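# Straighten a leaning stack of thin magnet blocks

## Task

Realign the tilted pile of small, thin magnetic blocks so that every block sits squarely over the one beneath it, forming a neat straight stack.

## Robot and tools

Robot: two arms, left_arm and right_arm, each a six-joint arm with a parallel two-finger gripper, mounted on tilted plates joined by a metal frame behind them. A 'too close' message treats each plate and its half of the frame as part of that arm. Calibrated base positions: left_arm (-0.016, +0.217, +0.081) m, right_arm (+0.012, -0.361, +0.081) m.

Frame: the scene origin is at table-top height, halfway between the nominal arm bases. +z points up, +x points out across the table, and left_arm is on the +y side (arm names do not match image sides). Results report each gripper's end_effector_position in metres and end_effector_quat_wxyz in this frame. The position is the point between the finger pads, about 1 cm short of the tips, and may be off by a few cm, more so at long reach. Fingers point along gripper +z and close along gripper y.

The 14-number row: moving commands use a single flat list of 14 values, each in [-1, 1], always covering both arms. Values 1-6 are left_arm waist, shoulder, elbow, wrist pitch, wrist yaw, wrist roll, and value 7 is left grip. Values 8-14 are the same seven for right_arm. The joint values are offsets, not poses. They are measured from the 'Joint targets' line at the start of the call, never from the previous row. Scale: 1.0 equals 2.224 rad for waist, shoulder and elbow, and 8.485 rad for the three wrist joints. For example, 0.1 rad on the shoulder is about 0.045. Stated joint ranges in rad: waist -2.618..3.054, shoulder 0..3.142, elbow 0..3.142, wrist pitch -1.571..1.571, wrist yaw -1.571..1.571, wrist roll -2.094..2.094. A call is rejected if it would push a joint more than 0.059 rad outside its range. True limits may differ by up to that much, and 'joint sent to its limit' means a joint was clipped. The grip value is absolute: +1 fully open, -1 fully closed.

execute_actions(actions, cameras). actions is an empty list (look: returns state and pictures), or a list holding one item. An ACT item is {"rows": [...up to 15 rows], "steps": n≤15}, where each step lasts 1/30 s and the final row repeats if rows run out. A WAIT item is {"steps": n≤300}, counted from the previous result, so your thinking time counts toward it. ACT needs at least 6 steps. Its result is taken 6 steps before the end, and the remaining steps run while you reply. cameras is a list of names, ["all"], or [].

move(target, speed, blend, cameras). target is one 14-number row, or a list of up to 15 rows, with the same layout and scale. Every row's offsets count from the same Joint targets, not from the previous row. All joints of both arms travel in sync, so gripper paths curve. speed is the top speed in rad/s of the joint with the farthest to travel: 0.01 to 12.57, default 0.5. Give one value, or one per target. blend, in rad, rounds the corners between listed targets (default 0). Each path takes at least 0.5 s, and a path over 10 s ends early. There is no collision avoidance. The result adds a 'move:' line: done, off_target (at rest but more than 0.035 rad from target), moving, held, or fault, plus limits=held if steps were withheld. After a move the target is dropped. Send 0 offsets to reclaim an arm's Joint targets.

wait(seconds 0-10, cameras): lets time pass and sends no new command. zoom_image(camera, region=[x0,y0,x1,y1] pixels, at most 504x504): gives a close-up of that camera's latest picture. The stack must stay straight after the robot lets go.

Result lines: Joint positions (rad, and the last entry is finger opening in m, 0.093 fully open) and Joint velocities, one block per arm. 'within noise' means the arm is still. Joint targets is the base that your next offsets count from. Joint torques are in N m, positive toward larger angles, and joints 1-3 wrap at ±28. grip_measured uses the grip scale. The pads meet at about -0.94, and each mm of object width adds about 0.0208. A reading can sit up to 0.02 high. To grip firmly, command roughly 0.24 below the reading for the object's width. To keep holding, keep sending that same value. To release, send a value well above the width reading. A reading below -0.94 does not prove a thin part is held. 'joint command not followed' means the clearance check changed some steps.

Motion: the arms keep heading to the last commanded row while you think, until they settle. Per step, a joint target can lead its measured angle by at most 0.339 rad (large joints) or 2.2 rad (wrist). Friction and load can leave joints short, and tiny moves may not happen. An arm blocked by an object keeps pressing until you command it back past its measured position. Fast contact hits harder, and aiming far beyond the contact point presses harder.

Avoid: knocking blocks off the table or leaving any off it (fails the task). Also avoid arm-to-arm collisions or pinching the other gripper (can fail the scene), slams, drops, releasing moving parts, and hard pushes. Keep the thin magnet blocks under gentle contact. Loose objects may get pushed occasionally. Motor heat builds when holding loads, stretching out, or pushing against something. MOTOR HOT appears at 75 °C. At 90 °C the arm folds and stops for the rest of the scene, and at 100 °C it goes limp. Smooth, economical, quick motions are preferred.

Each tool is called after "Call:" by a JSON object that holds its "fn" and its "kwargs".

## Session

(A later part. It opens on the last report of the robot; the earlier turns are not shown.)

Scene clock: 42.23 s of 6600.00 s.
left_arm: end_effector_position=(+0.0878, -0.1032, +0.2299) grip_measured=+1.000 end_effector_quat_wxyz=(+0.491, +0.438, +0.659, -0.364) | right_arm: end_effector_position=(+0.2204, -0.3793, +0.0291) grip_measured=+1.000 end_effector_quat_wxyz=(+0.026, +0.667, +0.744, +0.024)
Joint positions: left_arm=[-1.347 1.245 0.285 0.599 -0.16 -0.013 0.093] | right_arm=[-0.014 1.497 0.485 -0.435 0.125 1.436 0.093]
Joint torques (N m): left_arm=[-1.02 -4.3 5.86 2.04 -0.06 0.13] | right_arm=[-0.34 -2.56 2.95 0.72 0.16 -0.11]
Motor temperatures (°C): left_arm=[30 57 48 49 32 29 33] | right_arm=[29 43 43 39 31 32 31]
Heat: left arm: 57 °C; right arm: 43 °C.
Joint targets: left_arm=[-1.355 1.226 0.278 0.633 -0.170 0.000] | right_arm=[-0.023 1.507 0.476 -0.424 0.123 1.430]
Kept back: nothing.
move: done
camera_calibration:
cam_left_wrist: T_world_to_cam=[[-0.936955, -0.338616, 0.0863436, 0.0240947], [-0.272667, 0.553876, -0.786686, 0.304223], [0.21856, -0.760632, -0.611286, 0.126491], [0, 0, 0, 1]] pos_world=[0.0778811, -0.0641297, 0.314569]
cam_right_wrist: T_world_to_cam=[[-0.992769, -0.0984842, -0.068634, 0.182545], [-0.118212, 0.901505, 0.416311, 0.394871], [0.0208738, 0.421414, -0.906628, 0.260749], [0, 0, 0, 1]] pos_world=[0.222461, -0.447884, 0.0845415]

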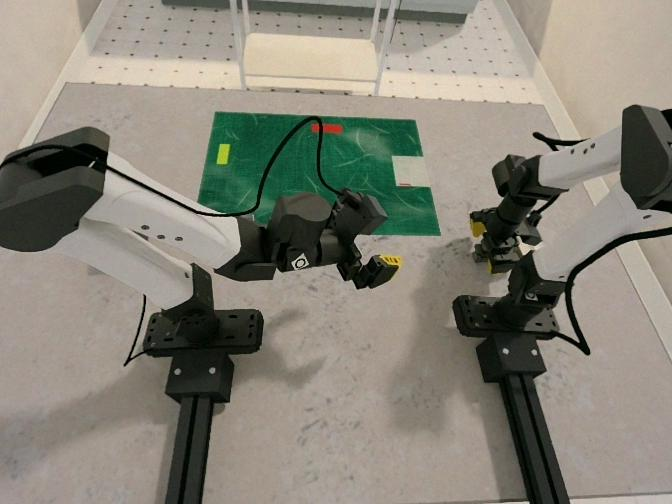

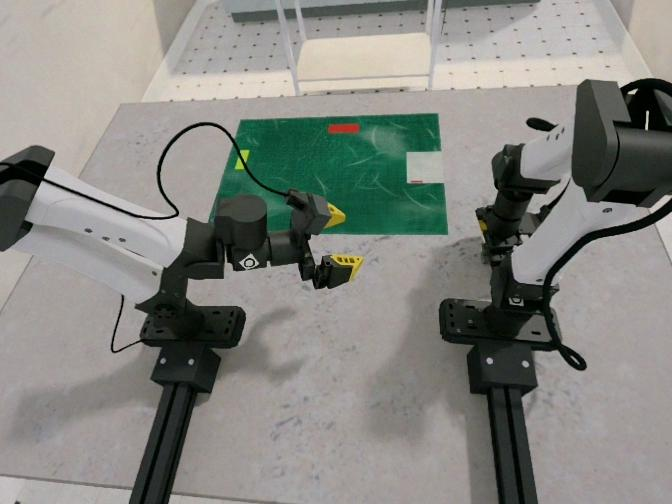

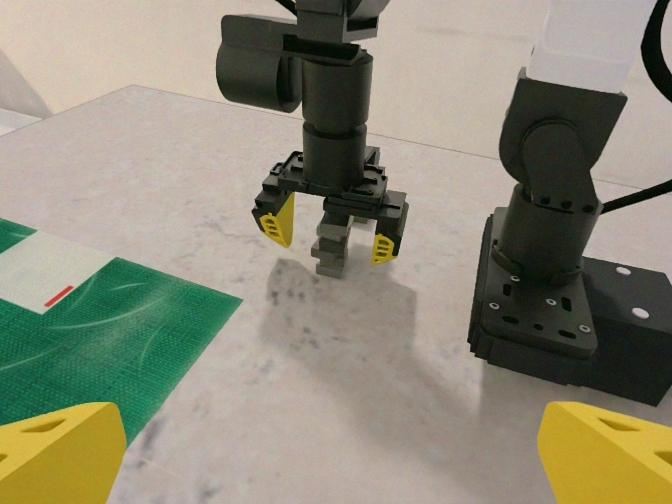

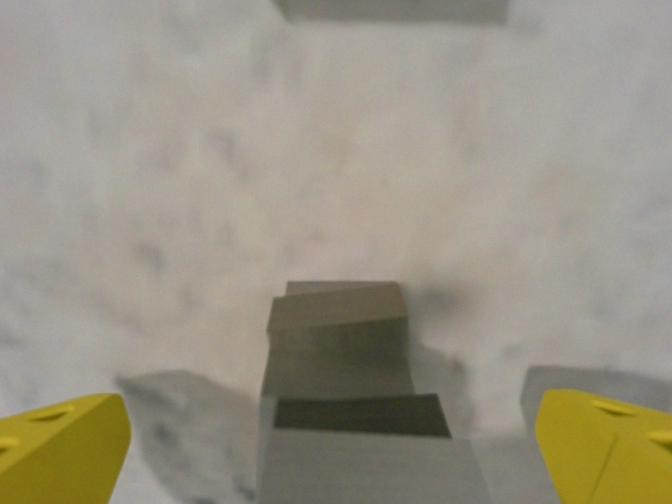

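Call:
{"fn": "execute_actions", "kwargs": {"actions": [{"rows":[[0,0,0,0,0,0,1,0,0,0,0,0,0,0.94],[0,0,0,0,0,0,1,0,0,0,0,0,0,0.88],[0,0,0,0,0,0,1,0,0,0,0,0,0,0.82],[0,0,0,0,0,0,1,0,0,0,0,0,0,0.76],[0,0,0,0,0,0,1,0,0,0,0,0,0,0.70],[0,0,0,0,0,0,1,0,0,0,0,0,0,0.64],[0,0,0,0,0,0,1,0,0,0,0,0,0,0.58],[0,0,0,0,0,0,1,0,0,0,0,0,0,0.52],[0,0,0,0,0,0,1,0,0,0,0,0,0,0.46],[0,0,0,0,0,0,1,0,0,0,0,0,0,0.40],[0,0,0,0,0,0,1,0,0,0,0,0,0,0.34],[0,0,0,0,0,0,1,0,0,0,0,0,0,0.28],[0,0,0,0,0,0,1,0,0,0,0,0,0,0.22],[0,0,0,0,0,0,1,0,0,0,0,0,0,0.16],[0,0,0,0,0,0,1,0,0,0,0,0,0,0.10]]}]}}

Call:
{"fn": "execute_actions", "kwargs": {"actions": [{"rows":[[0,0,0,0,0,0,1,0,0,0,0,0,0,0.09],[0,0,0,0,0,0,1,0,0,0,0,0,0,0.08],[0,0,0,0,0,0,1,0,0,0,0,0,0,0.07],[0,0,0,0,0,0,1,0,0,0,0,0,0,0.06],[0,0,0,0,0,0,1,0,0,0,0,0,0,0.05],[0,0,0,0,0,0,1,0,0,0,0,0,0,0.04],[0,0,0,0,0,0,1,0,0,0,0,0,0,0.03],[0,0,0,0,0,0,1,0,0,0,0,0,0,0.02],[0,0,0,0,0,0,1,0,0,0,0,0,0,0.01],[0,0,0,0,0,0,1,0,0,0,0,0,0,0.0],[0,0,0,0,0,0,1,0,0,0,0,0,0,-0.01],[0,0,0,0,0,0,1,0,0,0,0,0,0,-0.02],[0,0,0,0,0,0,1,0,0,0,0,0,0,-0.03],[0,0,0,0,0,0,1,0,0,0,0,0,0,-0.04],[0,0,0,0,0,0,1,0,0,0,0,0,0,-0.05]]}]}}

Call:
{"fn": "execute_actions", "kwargs": {"actions": [{"rows":[[0,0,0,0,0,0,1,0,0,0,0,0,0,-0.06],[0,0,0,0,0,0,1,0,0,0,0,0,0,-0.07],[0,0,0,0,0,0,1,0,0,0,0,0,0,-0.08],[0,0,0,0,0,0,1,0,0,0,0,0,0,-0.09],[0,0,0,0,0,0,1,0,0,0,0,0,0,-0.10],[0,0,0,0,0,0,1,0,0,0,0,0,0,-0.11],[0,0,0,0,0,0,1,0,0,0,0,0,0,-0.12],[0,0,0,0,0,0,1,0,0,0,0,0,0,-0.13],[0,0,0,0,0,0,1,0,0,0,0,0,0,-0.14],[0,0,0,0,0,0,1,0,0,0,0,0,0,-0.15],[0,0,0,0,0,0,1,0,0,0,0,0,0,-0.16],[0,0,0,0,0,0,1,0,0,0,0,0,0,-0.17],[0,0,0,0,0,0,1,0,0,0,0,0,0,-0.18],[0,0,0,0,0,0,1,0,0,0,0,0,0,-0.19],[0,0,0,0,0,0,1,0,0,0,0,0,0,-0.20]]}], "cameras": ["cam_left_wrist","cam_right_wrist"]}}

Scene clock: 43.77 s of 6600.00 s.
left_arm: end_effector_position=(+0.0878, -0.1032, +0.2299) grip_measured=+1.000 end_effector_quat_wxyz=(+0.491, +0.438, +0.659, -0.364) | right_arm: end_effector_position=(+0.2206, -0.3793, +0.0291) grip_measured=+0.498 end_effector_quat_wxyz=(+0.027, +0.667, +0.744, +0.024)
Joint positions: left_arm=[-1.347 1.245 0.285 0.599 -0.16 -0.013 0.093] | right_arm=[-0.014 1.497 0.485 -0.434 0.125 1.435 0.069]
Joint velocities: left_arm=[within noise] | right_arm=[-0.022 0.002 -0.002 -0.037 0.051 0.051 -0.082]
Joint torques (N m): left_arm=[-0.99 -4.34 5.93 2.03 -0.07 0.12] | right_arm=[-0.28 -2.66 2.82 0.69 0.16 -0.09]
Motor temperatures (°C): left_arm=[30 56 48 49 32 29 33] | right_arm=[29 43 43 38 31 32 31]
Heat: left arm: 56 °C; right arm: 43 °C.
Joint targets: left_arm=[-1.355 1.226 0.278 0.633 -0.170 0.000] | right_arm=[-0.023 1.507 0.476 -0.424 0.123 1.430]
Steps of this call (1-37: nothing new was sent; 38-46: this action's first 9). Readings (joint positions of left_arm | right_arm):
38: [-1.347 1.245 0.285 0.599 -0.160 -0.013] | [-0.014 1.497 0.485 -0.434 0.125 1.435]
39: [-1.347 1.245 0.285 0.599 -0.160 -0.013] | [-0.014 1.497 0.485 -0.434 0.125 1.435]
41: [-1.347 1.245 0.285 0.599 -0.160 -0.013] | [-0.014 1.497 0.485 -0.434 0.125 1.435]
45: [-1.347 1.245 0.285 0.599 -0.160 -0.013] | [-0.014 1.497 0.485 -0.434 0.125 1.435]
46: the state above

Scene clock: 44.27 s of 6600.00 s.
left_arm: end_effector_position=(+0.0878, -0.1033, +0.2300) grip_measured=+1.000 end_effector_quat_wxyz=(+0.491, +0.438, +0.659, -0.364) | right_arm: end_effector_position=(+0.2206, -0.3793, +0.0291) grip_measured=+0.017 end_effector_quat_wxyz=(+0.027, +0.667, +0.744, +0.024)
Joint positions: left_arm=[-1.347 1.245 0.285 0.599 -0.16 -0.013 0.093] | right_arm=[-0.014 1.497 0.485 -0.434 0.125 1.435 0.046]
Joint velocities: left_arm=[within noise] | right_arm=[-0.007 -0.007 -0.002 -0.022 -0.051 -0.037 -0.012]
Joint torques (N m): left_arm=[-0.99 -4.31 5.87 2.04 -0.08 0.11] | right_arm=[-0.29 -2.63 2.86 0.68 0.15 -0.1]
Motor temperatures (°C): left_arm=[30 56 48 49 32 29 33] | right_arm=[29 43 43 38 31 32 31]
Heat: left arm: 56 °C; right arm: 43 °C.
Joint targets: left_arm=[-1.355 1.226 0.278 0.633 -0.170 0.000] | right_arm=[-0.023 1.507 0.476 -0.424 0.123 1.430]
Steps of this call (1-6: your previous action's last 6; 7-15: this action's first 9). Readings (joint positions of left_arm | right_arm):
7: [-1.347 1.245 0.285 0.599 -0.160 -0.013] | [-0.014 1.497 0.485 -0.434 0.125 1.435]
8: [-1.347 1.245 0.285 0.599 -0.160 -0.013] | [-0.014 1.497 0.485 -0.434 0.125 1.435]
10: [-1.347 1.245 0.285 0.599 -0.160 -0.013] | [-0.014 1.497 0.485 -0.434 0.125 1.435]
14: [-1.347 1.245 0.285 0.599 -0.160 -0.013] | [-0.014 1.497 0.485 -0.434 0.125 1.435]
15: the state above

Scene clock: 44.77 s of 6600.00 s.
left_arm: end_effector_position=(+0.0878, -0.1033, +0.2300) grip_measured=+1.000 end_effector_quat_wxyz=(+0.491, +0.438, +0.659, -0.364) | right_arm: end_effector_position=(+0.2206, -0.3793, +0.0291) grip_measured=-0.133 end_effector_quat_wxyz=(+0.027, +0.667, +0.744, +0.024)
Joint positions: left_arm=[-1.347 1.245 0.285 0.599 -0.16 -0.013 0.093] | right_arm=[-0.014 1.497 0.485 -0.434 0.125 1.435 0.039]
Joint velocities: left_arm=[within noise] | right_arm=[0.017 -0.007 -0.002 -0.037 0.007 0.007 -0.012]
Joint torques (N m): left_arm=[-1.03 -4.31 5.85 2.05 -0.07 0.12] | right_arm=[-0.24 -2.66 3.03 0.66 0.17 -0.08]
Motor temperatures (°C): left_arm=[30 56 48 49 32 29 33] | right_arm=[29 43 43 38 31 32 31]
Heat: left arm: 56 °C; right arm: 43 °C.
Joint targets: left_arm=[-1.355 1.226 0.278 0.633 -0.170 0.000] | right_arm=[-0.023 1.507 0.476 -0.424 0.123 1.430]
Steps of this call (1-6: your previous action's last 6; 7-15: this action's first 9). Readings (joint positions of left_arm | right_arm):
7: [-1.347 1.245 0.285 0.599 -0.160 -0.013] | [-0.014 1.497 0.485 -0.434 0.125 1.435]
8: [-1.347 1.245 0.285 0.599 -0.160 -0.013] | [-0.014 1.497 0.485 -0.434 0.125 1.435]
10: [-1.347 1.245 0.285 0.599 -0.160 -0.013] | [-0.014 1.497 0.485 -0.434 0.125 1.435]
14: [-1.347 1.245 0.285 0.599 -0.160 -0.013] | [-0.014 1.497 0.485 -0.434 0.125 1.435]
15: the state above
camera_calibration:
cam_left_wrist: T_world_to_cam=[[-0.936952, -0.338593, 0.0864669, 0.0240573], [-0.272671, 0.553583, -0.786891, 0.304268], [0.218569, -0.760855, -0.611005, 0.126388], [0, 0, 0, 1]] pos_world=[0.0778811, -0.0641293, 0.314569]
cam_right_wrist: T_world_to_cam=[[-0.992697, -0.0986871, -0.0693834, 0.182702], [-0.11871, 0.901484, 0.416214, 0.395006], [0.021473, 0.421411, -0.906615, 0.260608], [0, 0, 0, 1]] pos_world=[0.222663, -0.447884, 0.0845408]
Images, in order (width x height): cam_left_wrist 672x504, cam_right_wrist 672x504.

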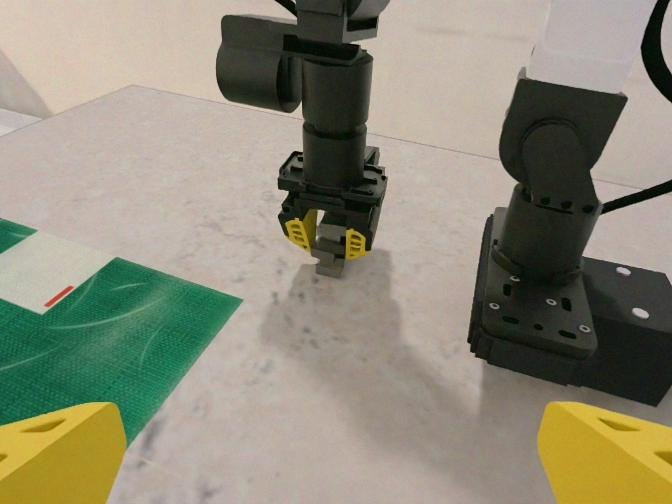

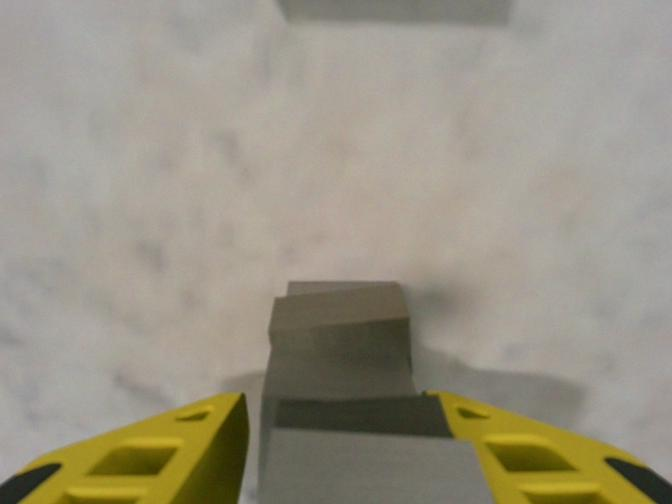

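Call:
{"fn": "execute_actions", "kwargs": {"actions": [{"rows":[[0,0,0,0,0,0,1,0,0,0,0,0,0,-0.21],[0,0,0,0,0,0,1,0,0,0,0,0,0,-0.22],[0,0,0,0,0,0,1,0,0,0,0,0,0,-0.23],[0,0,0,0,0,0,1,0,0,0,0,0,0,-0.24],[0,0,0,0,0,0,1,0,0,0,0,0,0,-0.25],[0,0,0,0,0,0,1,0,0,0,0,0,0,-0.26],[0,0,0,0,0,0,1,0,0,0,0,0,0,-0.27],[0,0,0,0,0,0,1,0,0,0,0,0,0,-0.28],[0,0,0,0,0,0,1,0,0,0,0,0,0,-0.29],[0,0,0,0,0,0,1,0,0,0,0,0,0,-0.30],[0,0,0,0,0,0,1,0,0,0,0,0,0,-0.31],[0,0,0,0,0,0,1,0,0,0,0,0,0,-0.32],[0,0,0,0,0,0,1,0,0,0,0,0,0,-0.33],[0,0,0,0,0,0,1,0,0,0,0,0,0,-0.34],[0,0,0,0,0,0,1,0,0,0,0,0,0,-0.35]]}], "cameras": ["cam_left_wrist","cam_right_wrist"]}}

Call:
{"fn": "execute_actions", "kwargs": {"actions": [{"rows":[[0,0,0,0,0,0,1,0,0,0,0,0,0,-0.36],[0,0,0,0,0,0,1,0,0,0,0,0,0,-0.37],[0,0,0,0,0,0,1,0,0,0,0,0,0,-0.38],[0,0,0,0,0,0,1,0,0,0,0,0,0,-0.39],[0,0,0,0,0,0,1,0,0,0,0,0,0,-0.40],[0,0,0,0,0,0,1,0,0,0,0,0,0,-0.41],[0,0,0,0,0,0,1,0,0,0,0,0,0,-0.42],[0,0,0,0,0,0,1,0,0,0,0,0,0,-0.43],[0,0,0,0,0,0,1,0,0,0,0,0,0,-0.44],[0,0,0,0,0,0,1,0,0,0,0,0,0,-0.45],[0,0,0,0,0,0,1,0,0,0,0,0,0,-0.46],[0,0,0,0,0,0,1,0,0,0,0,0,0,-0.47],[0,0,0,0,0,0,1,0,0,0,0,0,0,-0.48],[0,0,0,0,0,0,1,0,0,0,0,0,0,-0.49],[0,0,0,0,0,0,1,0,0,0,0,0,0,-0.50]]}]}}

Call:
{"fn": "wait", "kwargs": {"seconds": 0.5}}

Call:
{"fn": "zoom_image", "kwargs": {"camera": "cam_left_wrist", "region": [260, 180, 400, 290]}}

Call:
{"fn": "zoom_image", "kwargs": {"camera": "cam_right_wrist", "region": [180, 244, 500, 504]}}

Scene clock: 45.93 s of 6600.00 s.
left_arm: end_effector_position=(+0.0878, -0.1033, +0.2300) grip_measured=+1.000 end_effector_quat_wxyz=(+0.491, +0.438, +0.659, -0.364) | right_arm: end_effector_position=(+0.2197, -0.3791, +0.0288) grip_measured=-0.281 end_effector_quat_wxyz=(+0.025, +0.666, +0.745, +0.024)
Joint positions: left_arm=[-1.347 1.245 0.285 0.599 -0.16 -0.013 0.093] | right_arm=[-0.014 1.497 0.483 -0.435 0.124 1.434 0.032]
Joint velocities: left_arm=[within noise] | right_arm=[-0.012 -0.022 0.002 -0.007 -0.022 -0.022 -0.013]
Joint torques (N m): left_arm=[-1.02 -4.37 5.96 2.04 -0.08 0.1] | right_arm=[-0.31 -2.66 2.97 0.71 0.11 -0.07]
Motor temperatures (°C): left_arm=[30 56 48 50 32 29 33] | right_arm=[29 43 43 38 31 32 31]
Heat: left arm: 56 °C; right arm: 43 °C.
Joint targets: left_arm=[-1.355 1.226 0.278 0.633 -0.170 0.000] | right_arm=[-0.023 1.507 0.476 -0.424 0.123 1.430]
Steps of this call (1-6: your previous action's last 6; 7-15: toward your last target; 16-26: nothing new was sent; 27-35: this action's first 9). Readings (joint positions of left_arm | right_arm):
27: [-1.347 1.245 0.285 0.599 -0.160 -0.013] | [-0.014 1.497 0.485 -0.434 0.125 1.435]
28: [-1.347 1.245 0.285 0.599 -0.160 -0.013] | [-0.014 1.497 0.485 -0.434 0.125 1.435]
30: [-1.347 1.245 0.285 0.599 -0.160 -0.013] | [-0.014 1.497 0.485 -0.434 0.125 1.435]
34: [-1.347 1.245 0.285 0.599 -0.160 -0.013] | [-0.014 1.497 0.483 -0.435 0.124 1.434]
35: the state above
camera_calibration:
cam_left_wrist: T_world_to_cam=[[-0.936952, -0.338593, 0.0864669, 0.0240573], [-0.272671, 0.553583, -0.786891, 0.304268], [0.218569, -0.760855, -0.611005, 0.126388], [0, 0, 0, 1]] pos_world=[0.0778811, -0.0641293, 0.314569]
cam_right_wrist: T_world_to_cam=[[-0.992703, -0.100128, -0.0671892, 0.181153], [-0.119112, 0.901008, 0.417129, 0.394795], [0.0187717, 0.422088, -0.90636, 0.261102], [0, 0, 0, 1]] pos_world=[0.221955, -0.447784, 0.0841436]
Images, in order (width x height): cam_left_wrist 672x504, cam_right_wrist 672x504.

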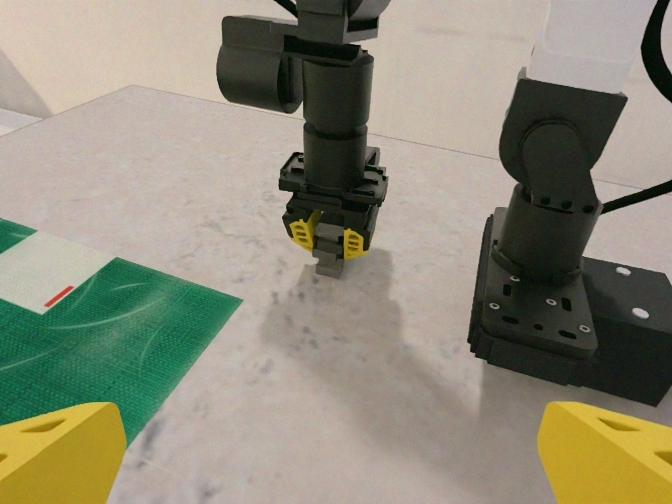

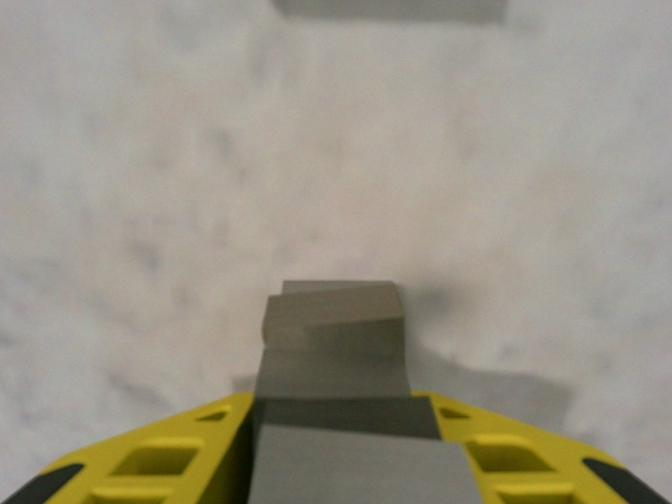

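Scene clock: 46.43 s of 6600.00 s.
left_arm: end_effector_position=(+0.0878, -0.1033, +0.2300) grip_measured=+1.000 end_effector_quat_wxyz=(+0.491, +0.438, +0.659, -0.364) | right_arm: end_effector_position=(+0.2188, -0.3789, +0.0286) grip_measured=-0.427 end_effector_quat_wxyz=(+0.024, +0.666, +0.745, +0.023)
Joint positions: left_arm=[-1.347 1.245 0.285 0.599 -0.16 -0.013 0.093] | right_arm=[-0.014 1.497 0.483 -0.438 0.123 1.434 0.025]
Joint velocities: left_arm=[within noise] | right_arm=[-0.017 -0.002 -0.002 -0.022 0.066 0.022 -0.011]
Joint torques (N m): left_arm=[-0.98 -4.34 6.01 2 -0.08 0.12] | right_arm=[-0.29 -2.59 3.02 0.66 0.17 -0.06]
Motor temperatures (°C): left_arm=[30 56 48 50 32 29 33] | right_arm=[29 43 43 38 31 32 31]
Heat: left arm: 56 °C; right arm: 43 °C.
Joint targets: left_arm=[-1.355 1.226 0.278 0.633 -0.170 0.000] | right_arm=[-0.023 1.507 0.475 -0.424 0.123 1.430]
Steps of this call (1-6: your previous action's last 6; 7-15: this action's first 9). Readings (joint positions of left_arm | right_arm):
7: [-1.347 1.245 0.285 0.599 -0.160 -0.013] | [-0.014 1.497 0.483 -0.437 0.124 1.434]
8: [-1.347 1.245 0.285 0.599 -0.160 -0.013] | [-0.014 1.497 0.483 -0.438 0.124 1.434]
10: [-1.347 1.245 0.285 0.599 -0.160 -0.013] | [-0.014 1.497 0.483 -0.438 0.123 1.434]
14: [-1.347 1.245 0.285 0.599 -0.160 -0.013] | [-0.014 1.497 0.483 -0.438 0.123 1.434]
15: the state above

Scene clock: 47.13 s of 6600.00 s.
left_arm: end_effector_position=(+0.0878, -0.1033, +0.2300) grip_measured=+1.000 end_effector_quat_wxyz=(+0.491, +0.438, +0.659, -0.364) | right_arm: end_effector_position=(+0.2188, -0.3789, +0.0286) grip_measured=-0.494 end_effector_quat_wxyz=(+0.024, +0.666, +0.745, +0.023)
Joint positions: left_arm=[-1.347 1.245 0.285 0.599 -0.16 -0.013 0.093] | right_arm=[-0.014 1.497 0.483 -0.438 0.123 1.434 0.021]
Joint torques (N m): left_arm=[-0.99 -4.29 5.89 2.01 -0.06 0.12] | right_arm=[-0.28 -2.56 2.92 0.7 0.18 -0.08]
Motor temperatures (°C): left_arm=[30 56 48 50 32 29 33] | right_arm=[29 43 43 38 31 32 31]
Heat: left arm: 56 °C; right arm: 43 °C.
Joint targets: left_arm=[-1.355 1.226 0.278 0.633 -0.170 0.000] | right_arm=[-0.023 1.507 0.475 -0.424 0.123 1.430]
Steps of this call (1-6: your previous action's last 6; 7-15: toward your last target; 16-21: nothing new was sent). Readings (joint positions of left_arm | right_arm):
1: [-1.347 1.245 0.285 0.599 -0.160 -0.013] | [-0.014 1.497 0.483 -0.438 0.123 1.434]
2: [-1.347 1.245 0.285 0.599 -0.160 -0.013] | [-0.014 1.497 0.483 -0.438 0.123 1.434]
4: [-1.347 1.245 0.285 0.599 -0.160 -0.013] | [-0.014 1.497 0.483 -0.438 0.123 1.434]
8: [-1.347 1.245 0.285 0.599 -0.160 -0.013] | [-0.014 1.497 0.483 -0.438 0.123 1.434]
21: the state above
All arms were judged still, so your last target was given up. Each gripper or tool keeps its last command.
camera_calibration:
cam_left_wrist: T_world_to_cam=[[-0.936952, -0.338593, 0.0864669, 0.0240573], [-0.272671, 0.553583, -0.786891, 0.304268], [0.218569, -0.760855, -0.611005, 0.126388], [0, 0, 0, 1]] pos_world=[0.0778811, -0.0641293, 0.314569]
cam_right_wrist: T_world_to_cam=[[-0.992833, -0.100932, -0.0639885, 0.179948], [-0.118513, 0.900433, 0.418538, 0.394156], [0.0153736, 0.423122, -0.905942, 0.26194], [0, 0, 0, 1]] pos_world=[0.221345, -0.447581, 0.083848]

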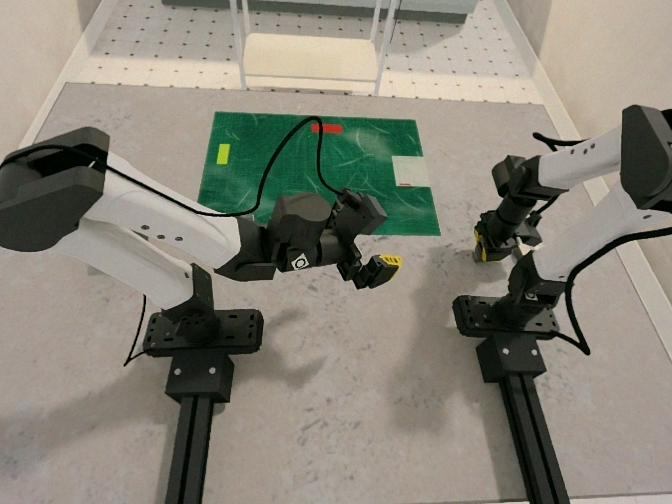

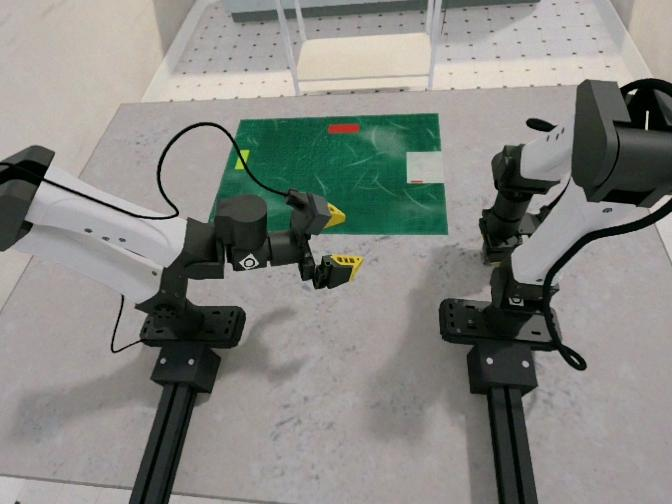

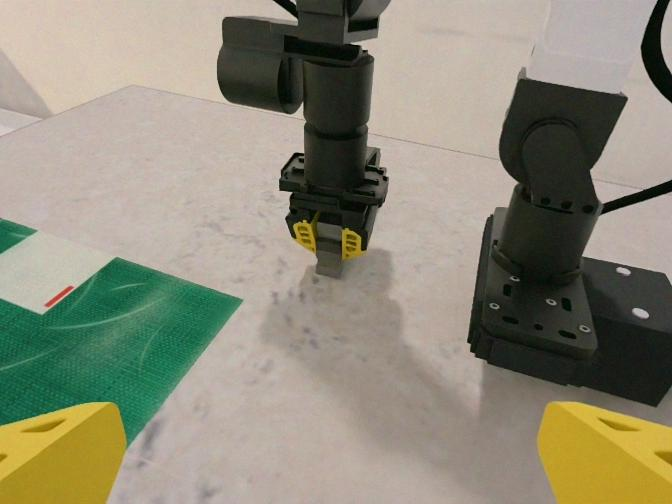

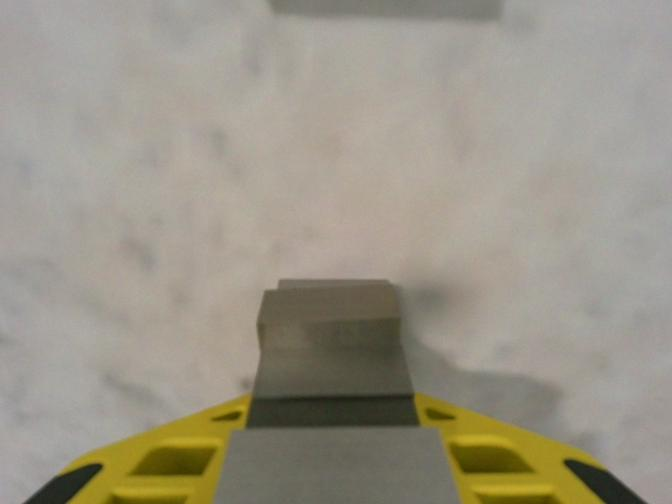

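Scaled by 3.600 from the camera's 672x504 image, which has a finer 960x720 frame.

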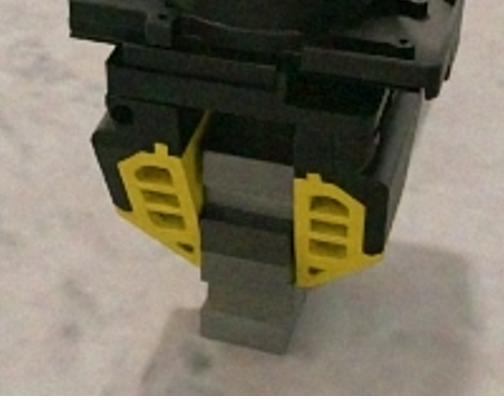

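Scaled by 1.575 from the camera's 672x504 image, which has a finer 960x720 frame.

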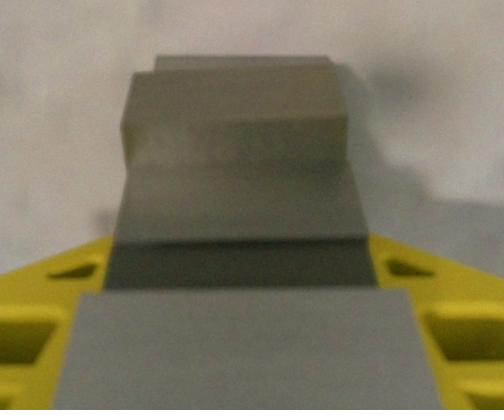

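Call:
{"fn": "execute_actions", "kwargs": {"actions": [{"rows":[[0,0,0,0,0,0,1,0,0,0,0,0,0,-0.51],[0,0,0,0,0,0,1,0,0,0,0,0,0,-0.52],[0,0,0,0,0,0,1,0,0,0,0,0,0,-0.53],[0,0,0,0,0,0,1,0,0,0,0,0,0,-0.54],[0,0,0,0,0,0,1,0,0,0,0,0,0,-0.55],[0,0,0,0,0,0,1,0,0,0,0,0,0,-0.56],[0,0,0,0,0,0,1,0,0,0,0,0,0,-0.57],[0,0,0,0,0,0,1,0,0,0,0,0,0,-0.58],[0,0,0,0,0,0,1,0,0,0,0,0,0,-0.59],[0,0,0,0,0,0,1,0,0,0,0,0,0,-0.60],[0,0,0,0,0,0,1,0,0,0,0,0,0,-0.61],[0,0,0,0,0,0,1,0,0,0,0,0,0,-0.62],[0,0,0,0,0,0,1,0,0,0,0,0,0,-0.63],[0,0,0,0,0,0,1,0,0,0,0,0,0,-0.64],[0,0,0,0,0,0,1,0,0,0,0,0,0,-0.65]]}]}}

Call:
{"fn": "wait", "kwargs": {"seconds": 0.6, "cameras": ["cam_left_wrist","cam_right_wrist"]}}

Call:
{"fn": "zoom_image", "kwargs": {"camera": "cam_left_wrist", "region": [260, 180, 400, 290]}}

Call:
{"fn": "zoom_image", "kwargs": {"camera": "cam_right_wrist", "region": [180, 244, 500, 504]}}

Scene clock: 48.00 s of 6600.00 s.
left_arm: end_effector_position=(+0.0879, -0.1032, +0.2300) grip_measured=+1.000 end_effector_quat_wxyz=(+0.491, +0.438, +0.659, -0.364) | right_arm: end_effector_position=(+0.2188, -0.3789, +0.0286) grip_measured=-0.508 end_effector_quat_wxyz=(+0.024, +0.666, +0.745, +0.023)
Joint positions: left_arm=[-1.347 1.245 0.285 0.599 -0.16 -0.013 0.093] | right_arm=[-0.014 1.497 0.483 -0.438 0.123 1.434 0.021]
Joint torques (N m): left_arm=[-1.02 -4.31 5.93 2.02 -0.03 0.11] | right_arm=[-0.4 -2.67 3.03 0.7 0.21 -0.05]
Motor temperatures (°C): left_arm=[30 55 48 50 32 29 33] | right_arm=[29 43 43 38 31 32 31]
Heat: left arm: 55 °C; right arm: 43 °C.
Joint targets: left_arm=[-1.355 1.226 0.278 0.633 -0.171 0.000] | right_arm=[-0.023 1.507 0.475 -0.424 0.123 1.430]
Steps of this call (1-17: nothing new was sent; 18-26: this action's first 9). Readings (joint positions of left_arm | right_arm):
18: [-1.347 1.245 0.285 0.599 -0.160 -0.013] | [-0.014 1.497 0.483 -0.438 0.123 1.434]
19: [-1.347 1.245 0.285 0.599 -0.160 -0.013] | [-0.014 1.497 0.483 -0.438 0.123 1.434]
21: [-1.347 1.245 0.285 0.599 -0.160 -0.013] | [-0.014 1.497 0.483 -0.438 0.123 1.434]
25: [-1.347 1.245 0.285 0.599 -0.160 -0.013] | [-0.014 1.497 0.483 -0.438 0.123 1.434]
26: the state above

Scene clock: 48.80 s of 6600.00 s.
left_arm: end_effector_position=(+0.0879, -0.1032, +0.2300) grip_measured=+1.000 end_effector_quat_wxyz=(+0.491, +0.438, +0.659, -0.364) | right_arm: end_effector_position=(+0.2188, -0.3789, +0.0286) grip_measured=-0.517 end_effector_quat_wxyz=(+0.024, +0.666, +0.745, +0.023)
Joint positions: left_arm=[-1.347 1.245 0.285 0.599 -0.16 -0.013 0.093] | right_arm=[-0.014 1.497 0.483 -0.438 0.123 1.434 0.02]
Joint torques (N m): left_arm=[-1.07 -4.36 5.83 2.03 -0.07 0.11] | right_arm=[-0.27 -2.56 3.07 0.71 0.16 -0.08]
Motor temperatures (°C): left_arm=[30 55 48 51 32 29 33] | right_arm=[29 43 43 38 31 32 31]
Heat: left arm: 55 °C; right arm: 43 °C.
Joint targets: left_arm=[-1.355 1.226 0.278 0.633 -0.171 0.000] | right_arm=[-0.023 1.507 0.475 -0.424 0.123 1.430]
Steps of this call (1-6: your previous action's last 6; 7-15: toward your last target; 16-24: nothing new was sent). Readings (joint positions of left_arm | right_arm):
1: [-1.347 1.245 0.285 0.599 -0.160 -0.013] | [-0.014 1.497 0.483 -0.438 0.123 1.434]
2: [-1.347 1.245 0.285 0.599 -0.160 -0.013] | [-0.014 1.497 0.483 -0.438 0.123 1.434]
4: [-1.347 1.245 0.285 0.599 -0.160 -0.013] | [-0.014 1.497 0.483 -0.438 0.123 1.434]
8: [-1.347 1.245 0.285 0.599 -0.160 -0.013] | [-0.014 1.497 0.483 -0.438 0.123 1.434]
24: the state above
All arms were judged still, so your last target was given up. Each gripper or tool keeps its last command.
camera_calibration:
cam_left_wrist: T_world_to_cam=[[-0.936836, -0.338959, 0.0862817, 0.0241761], [-0.272759, 0.55357, -0.786869, 0.304295], [0.218954, -0.760702, -0.611058, 0.126362], [0, 0, 0, 1]] pos_world=[0.0779806, -0.0641299, 0.314569]
cam_right_wrist: T_world_to_cam=[[-0.992833, -0.100932, -0.0639885, 0.179948], [-0.118513, 0.900433, 0.418538, 0.394156], [0.0153736, 0.423122, -0.905942, 0.26194], [0, 0, 0, 1]] pos_world=[0.221345, -0.447581, 0.083848]
Images, in order (width x height): cam_left_wrist 672x504, cam_right_wrist 672x504.

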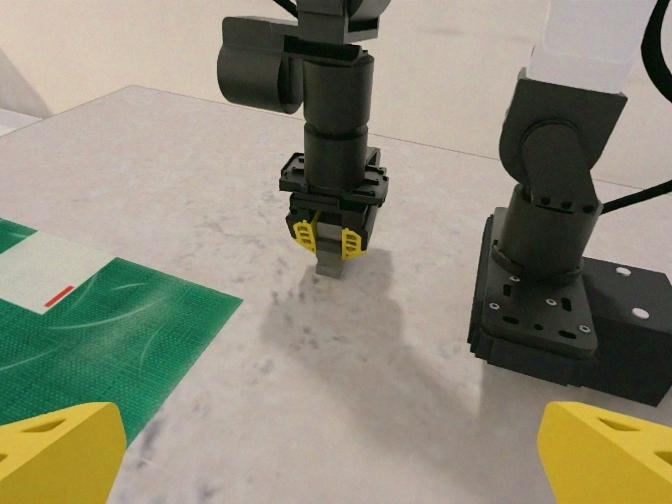

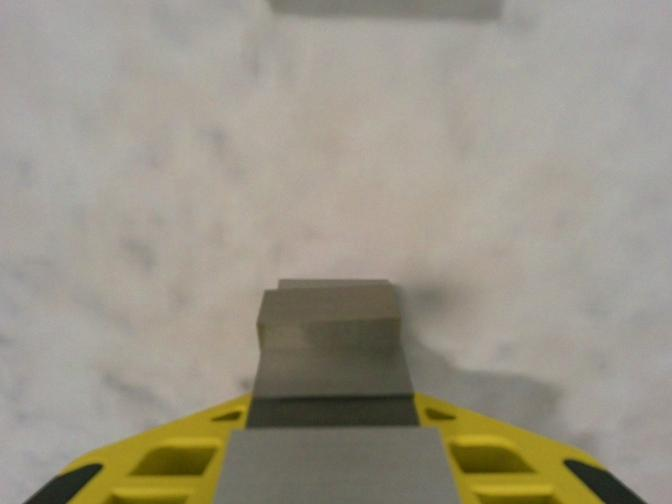

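Scaled by 3.600 from the camera's 672x504 image, which has a finer 960x720 frame.

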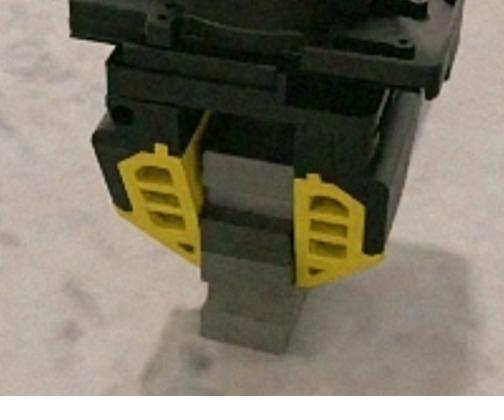

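Scaled by 1.575 from the camera's 672x504 image, which has a finer 960x720 frame.

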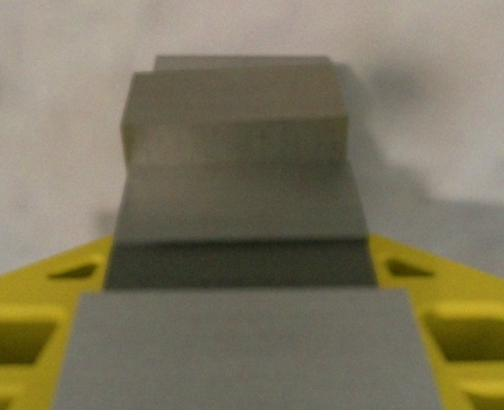

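Call:
{"fn": "execute_actions", "kwargs": {"actions": [{"rows":[[0,0,0,0,0,0,1,0,0,0,0,0,0,-0.55],[0,0,0,0,0,0,1,0,0,0,0,0,0,-0.48],[0,0,0,0,0,0,1,0,0,0,0,0,0,-0.42],[0,0,0,0,0,0,1,0,0,0,0,0,0,-0.38],[0,0,0,0,0,0,1,0,0,0,0,0,0,-0.34],[0,0,0,0,0,0,1,0,0,0,0,0,0,-0.28],[0,0,0,0,0,0,1,0,0,0,0,0,0,-0.2],[0,0,0,0,0,0,1,0,0,0,0,0,0,-0.1],[0,0,0,0,0,0,1,0,0,0,0,0,0,0.0],[0,0,0,0,0,0,1,0,0,0,0,0,0,0.1],[0,0,0,0,0,0,1,0,0,0,0,0,0,0.2],[0,0,0,0,0,0,1,0,0,0,0,0,0,0.3],[0,0,0,0,0,0,1,0,0,0,0,0,0,0.45],[0,0,0,0,0,0,1,0,0,0,0,0,0,0.7],[0,0,0,0,0,0,1,0,0,0,0,0,0,1]]}]}}

Call:
{"fn": "wait", "kwargs": {"seconds": 0.6}}

Call:
{"fn": "zoom_image", "kwargs": {"camera": "cam_left_wrist", "region": [260, 180, 400, 290]}}

Call:
{"fn": "zoom_image", "kwargs": {"camera": "cam_right_wrist", "region": [180, 244, 500, 504]}}

Scene clock: 51.37 s of 6600.00 s.
left_arm: end_effector_position=(+0.0879, -0.1032, +0.2300) grip_measured=+1.000 end_effector_quat_wxyz=(+0.491, +0.438, +0.659, -0.364) | right_arm: end_effector_position=(+0.2194, -0.3789, +0.0287) grip_measured=-0.067 end_effector_quat_wxyz=(+0.025, +0.666, +0.745, +0.024)
Joint positions: left_arm=[-1.347 1.245 0.285 0.599 -0.16 -0.013 0.093] | right_arm=[-0.014 1.497 0.483 -0.435 0.123 1.434 0.042]
Joint velocities: left_arm=[within noise] | right_arm=[-0.002 -0.002 0.042 -0.037 0.037 0.051 0.148]
Joint torques (N m): left_arm=[-1.1 -4.25 5.97 2.02 -0.05 0.11] | right_arm=[-0.35 -2.69 3.08 0.7 0.19 -0.09]
Motor temperatures (°C): left_arm=[30 55 48 51 32 29 33] | right_arm=[29 43 43 38 31 32 31]
Heat: left arm: 55 °C; right arm: 43 °C.
Joint targets: left_arm=[-1.355 1.226 0.278 0.633 -0.171 0.000] | right_arm=[-0.023 1.507 0.475 -0.424 0.123 1.430]
Steps of this call (1-68: nothing new was sent; 69-77: this action's first 9). Readings (joint positions of left_arm | right_arm):
69: [-1.347 1.245 0.285 0.599 -0.160 -0.013] | [-0.014 1.497 0.483 -0.438 0.123 1.434]
70: [-1.347 1.245 0.285 0.599 -0.160 -0.013] | [-0.014 1.497 0.483 -0.438 0.123 1.434]
72: [-1.347 1.245 0.285 0.599 -0.160 -0.013] | [-0.014 1.497 0.483 -0.438 0.123 1.434]
76: [-1.347 1.245 0.285 0.599 -0.160 -0.013] | [-0.014 1.497 0.483 -0.435 0.123 1.434]
77: the state above

Scene clock: 52.17 s of 6600.00 s.
left_arm: end_effector_position=(+0.0879, -0.1032, +0.2300) grip_measured=+1.000 end_effector_quat_wxyz=(+0.491, +0.438, +0.659, -0.364) | right_arm: end_effector_position=(+0.2196, -0.3789, +0.0287) grip_measured=+1.000 end_effector_quat_wxyz=(+0.025, +0.666, +0.745, +0.024)
Joint positions: left_arm=[-1.347 1.245 0.285 0.599 -0.16 -0.013 0.093] | right_arm=[-0.014 1.497 0.483 -0.435 0.123 1.434 0.093]
Joint torques (N m): left_arm=[-0.95 -4.26 5.96 2.01 -0.06 0.11] | right_arm=[-0.32 -2.58 2.97 0.69 0.16 -0.05]
Motor temperatures (°C): left_arm=[30 55 48 51 32 29 33] | right_arm=[29 43 43 38 31 32 31]
Heat: left arm: 55 °C; right arm: 43 °C.
Joint targets: left_arm=[-1.355 1.226 0.278 0.633 -0.171 0.000] | right_arm=[-0.023 1.507 0.475 -0.424 0.123 1.430]
Steps of this call (1-6: your previous action's last 6; 7-15: toward your last target; 16-24: nothing new was sent). Readings (joint positions of left_arm | right_arm):
1: [-1.347 1.245 0.285 0.599 -0.160 -0.013] | [-0.014 1.497 0.483 -0.435 0.123 1.434]
2: [-1.347 1.245 0.285 0.599 -0.160 -0.013] | [-0.014 1.497 0.483 -0.435 0.123 1.434]
4: [-1.347 1.245 0.285 0.599 -0.160 -0.013] | [-0.014 1.497 0.483 -0.435 0.123 1.434]
8: [-1.347 1.245 0.285 0.599 -0.160 -0.013] | [-0.014 1.497 0.483 -0.435 0.123 1.434]
24: the state above
All arms were judged still, so your last target was given up. Each gripper or tool keeps its last command.
camera_calibration:
cam_left_wrist: T_world_to_cam=[[-0.936836, -0.338959, 0.0862817, 0.0241761], [-0.272759, 0.55357, -0.786869, 0.304295], [0.218954, -0.760702, -0.611058, 0.126362], [0, 0, 0, 1]] pos_world=[0.0779806, -0.0641299, 0.314569]
cam_right_wrist: T_world_to_cam=[[-0.992677, -0.100534, -0.0669776, 0.180844], [-0.119412, 0.900485, 0.418171, 0.394519], [0.0182719, 0.423106, -0.905896, 0.261408], [0, 0, 0, 1]] pos_world=[0.221853, -0.447681, 0.0839451]

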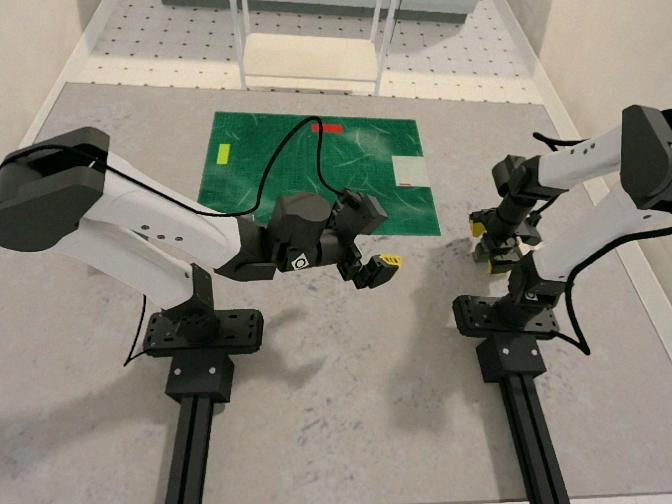

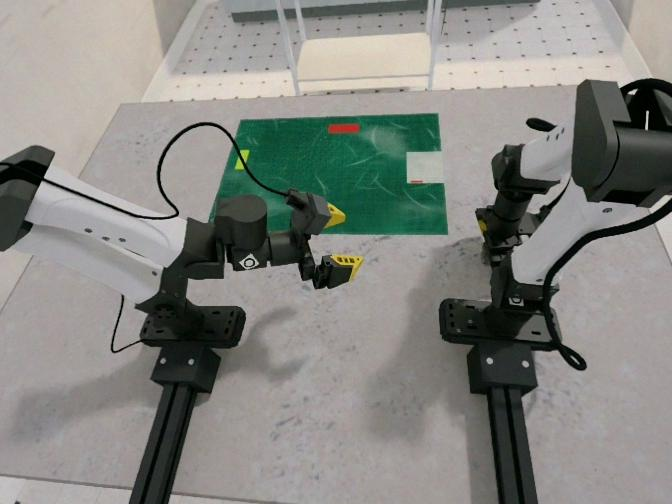

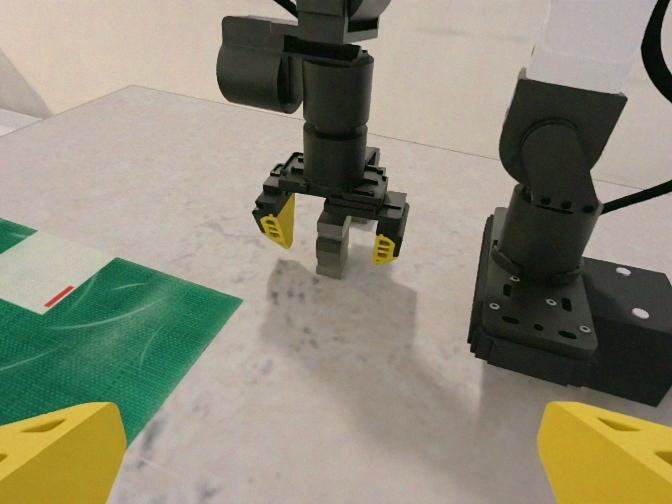

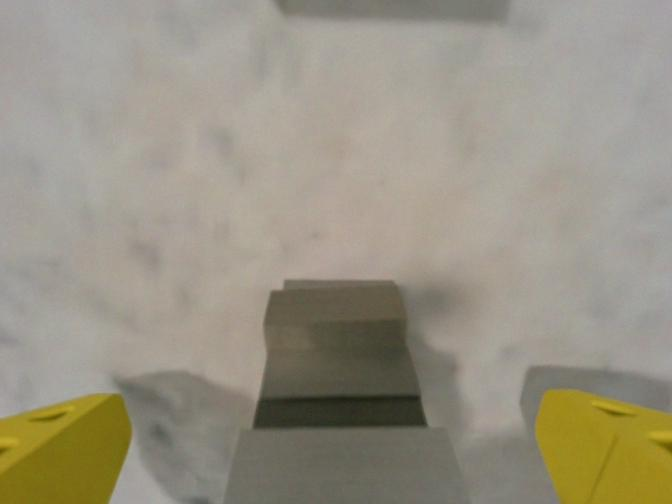

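Scaled by 3.600 from the camera's 672x504 image, which has a finer 960x720 frame.

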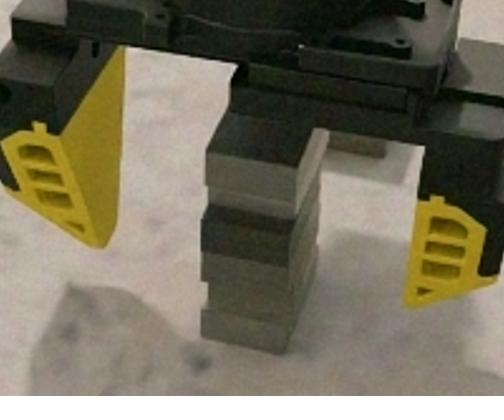

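Scaled by 1.575 from the camera's 672x504 image, which has a finer 960x720 frame.

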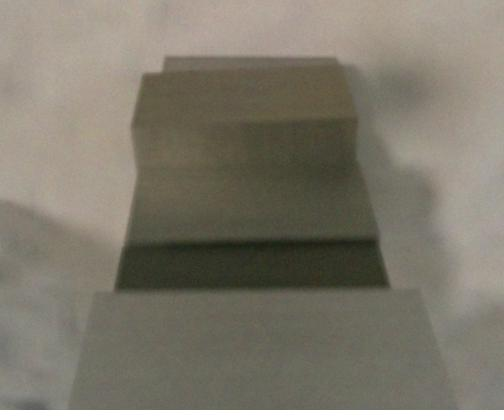

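Call:
{"fn": "move", "kwargs": {"target": [[0,0,0,0,0,0,1,0.0018,-0.01048,0.00522,-0.00418,0,0,1],[0,0,0,0,0,0,1,0.0018,-0.01048,0.00522,-0.00418,0,-0.18562,1],[0,0,0,0,0,0,1,0,0,0,0,0,-0.18562,1]], "speed": [0.1,0.9,0.06]}}

Call:
{"fn": "zoom_image", "kwargs": {"camera": "cam_right_wrist", "region": [100, 204, 600, 504]}}

Call:
{"fn": "zoom_image", "kwargs": {"camera": "cam_left_wrist", "region": [240, 160, 440, 310]}}

Scene clock: 55.87 s of 6600.00 s.
left_arm: end_effector_position=(+0.0879, -0.1032, +0.2301) grip_measured=+1.000 end_effector_quat_wxyz=(+0.491, +0.438, +0.659, -0.364) | right_arm: end_effector_position=(+0.2196, -0.3789, +0.0287) grip_measured=+1.000 end_effector_quat_wxyz=(+0.035, -0.056, +0.998, -0.001)
Joint positions: left_arm=[-1.347 1.245 0.285 0.6 -0.16 -0.013 0.093] | right_arm=[-0.014 1.497 0.483 -0.434 0.123 -0.138 0.093]
Joint torques (N m): left_arm=[-1.07 -4.3 5.85 2.02 -0.05 0.1] | right_arm=[-0.23 -2.66 3.03 0.74 0.14 -0.1]
Heat: left arm: 54 °C; right arm: 43 °C.
Joint targets: left_arm=[-1.355 1.226 0.278 0.633 -0.171 0.000] | right_arm=[-0.023 1.507 0.475 -0.424 0.123 -0.145]
Kept back: nothing.
move: done
camera_calibration:
cam_left_wrist: T_world_to_cam=[[-0.936835, -0.338933, 0.0864002, 0.0241319], [-0.272757, 0.553278, -0.787075, 0.304419], [0.218962, -0.760925, -0.610777, 0.12632], [0, 0, 0, 1]] pos_world=[0.0779806, -0.0641294, 0.314669]
cam_right_wrist: T_world_to_cam=[[0.101185, -0.994845, 0.00666085, -0.400351], [-0.928826, -0.0920674, 0.358896, 0.197839], [-0.356432, -0.0425017, -0.933354, 0.168087], [0, 0, 0, 1]] pos_world=[0.284179, -0.372929, 0.0885476]

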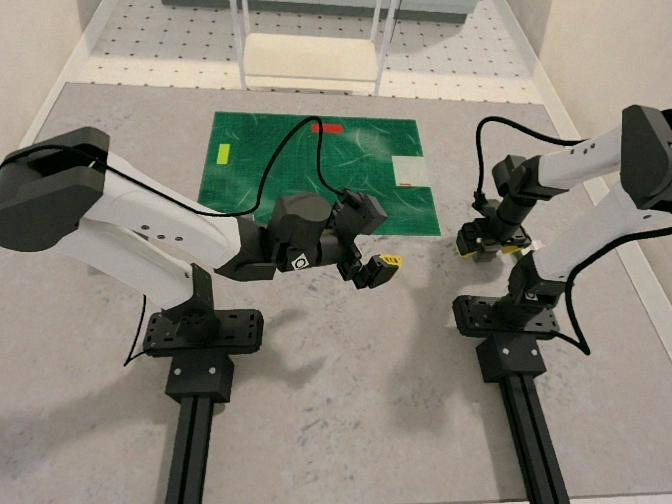

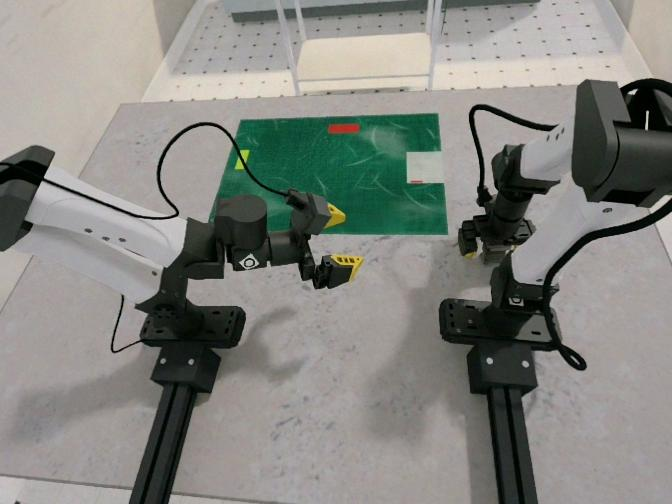

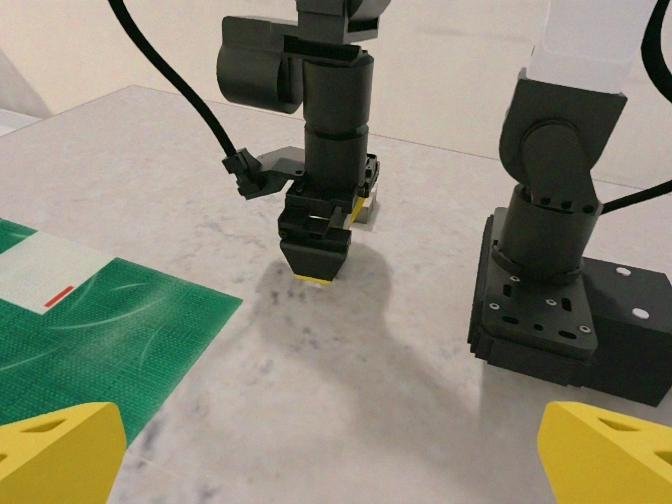

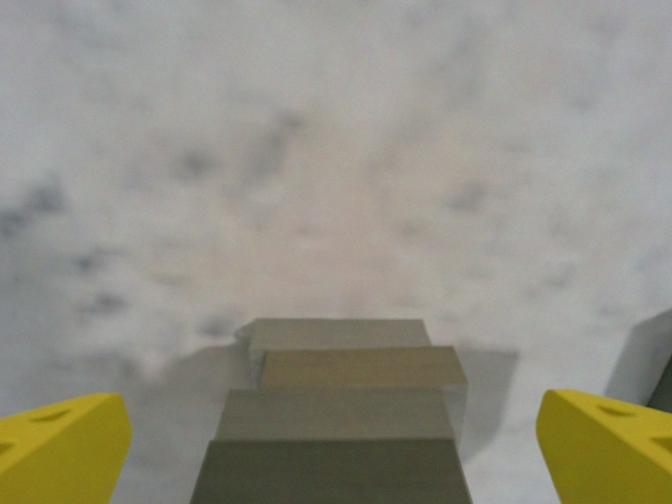

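Scaled by 1.008 from the camera's 672x504 image, which has a finer 960x720 frame.

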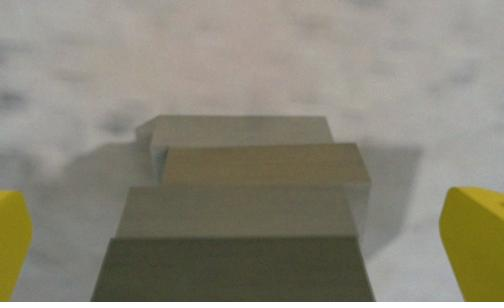

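Scaled by 2.520 from the camera's 672x504 image, which has a finer 960x720 frame.

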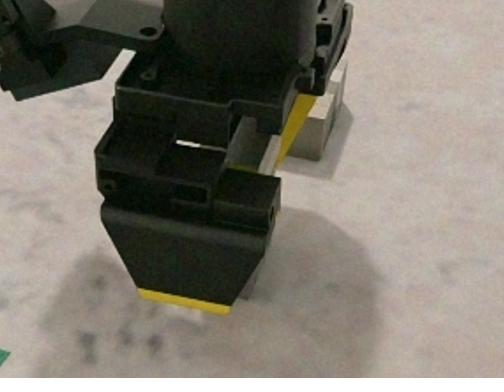

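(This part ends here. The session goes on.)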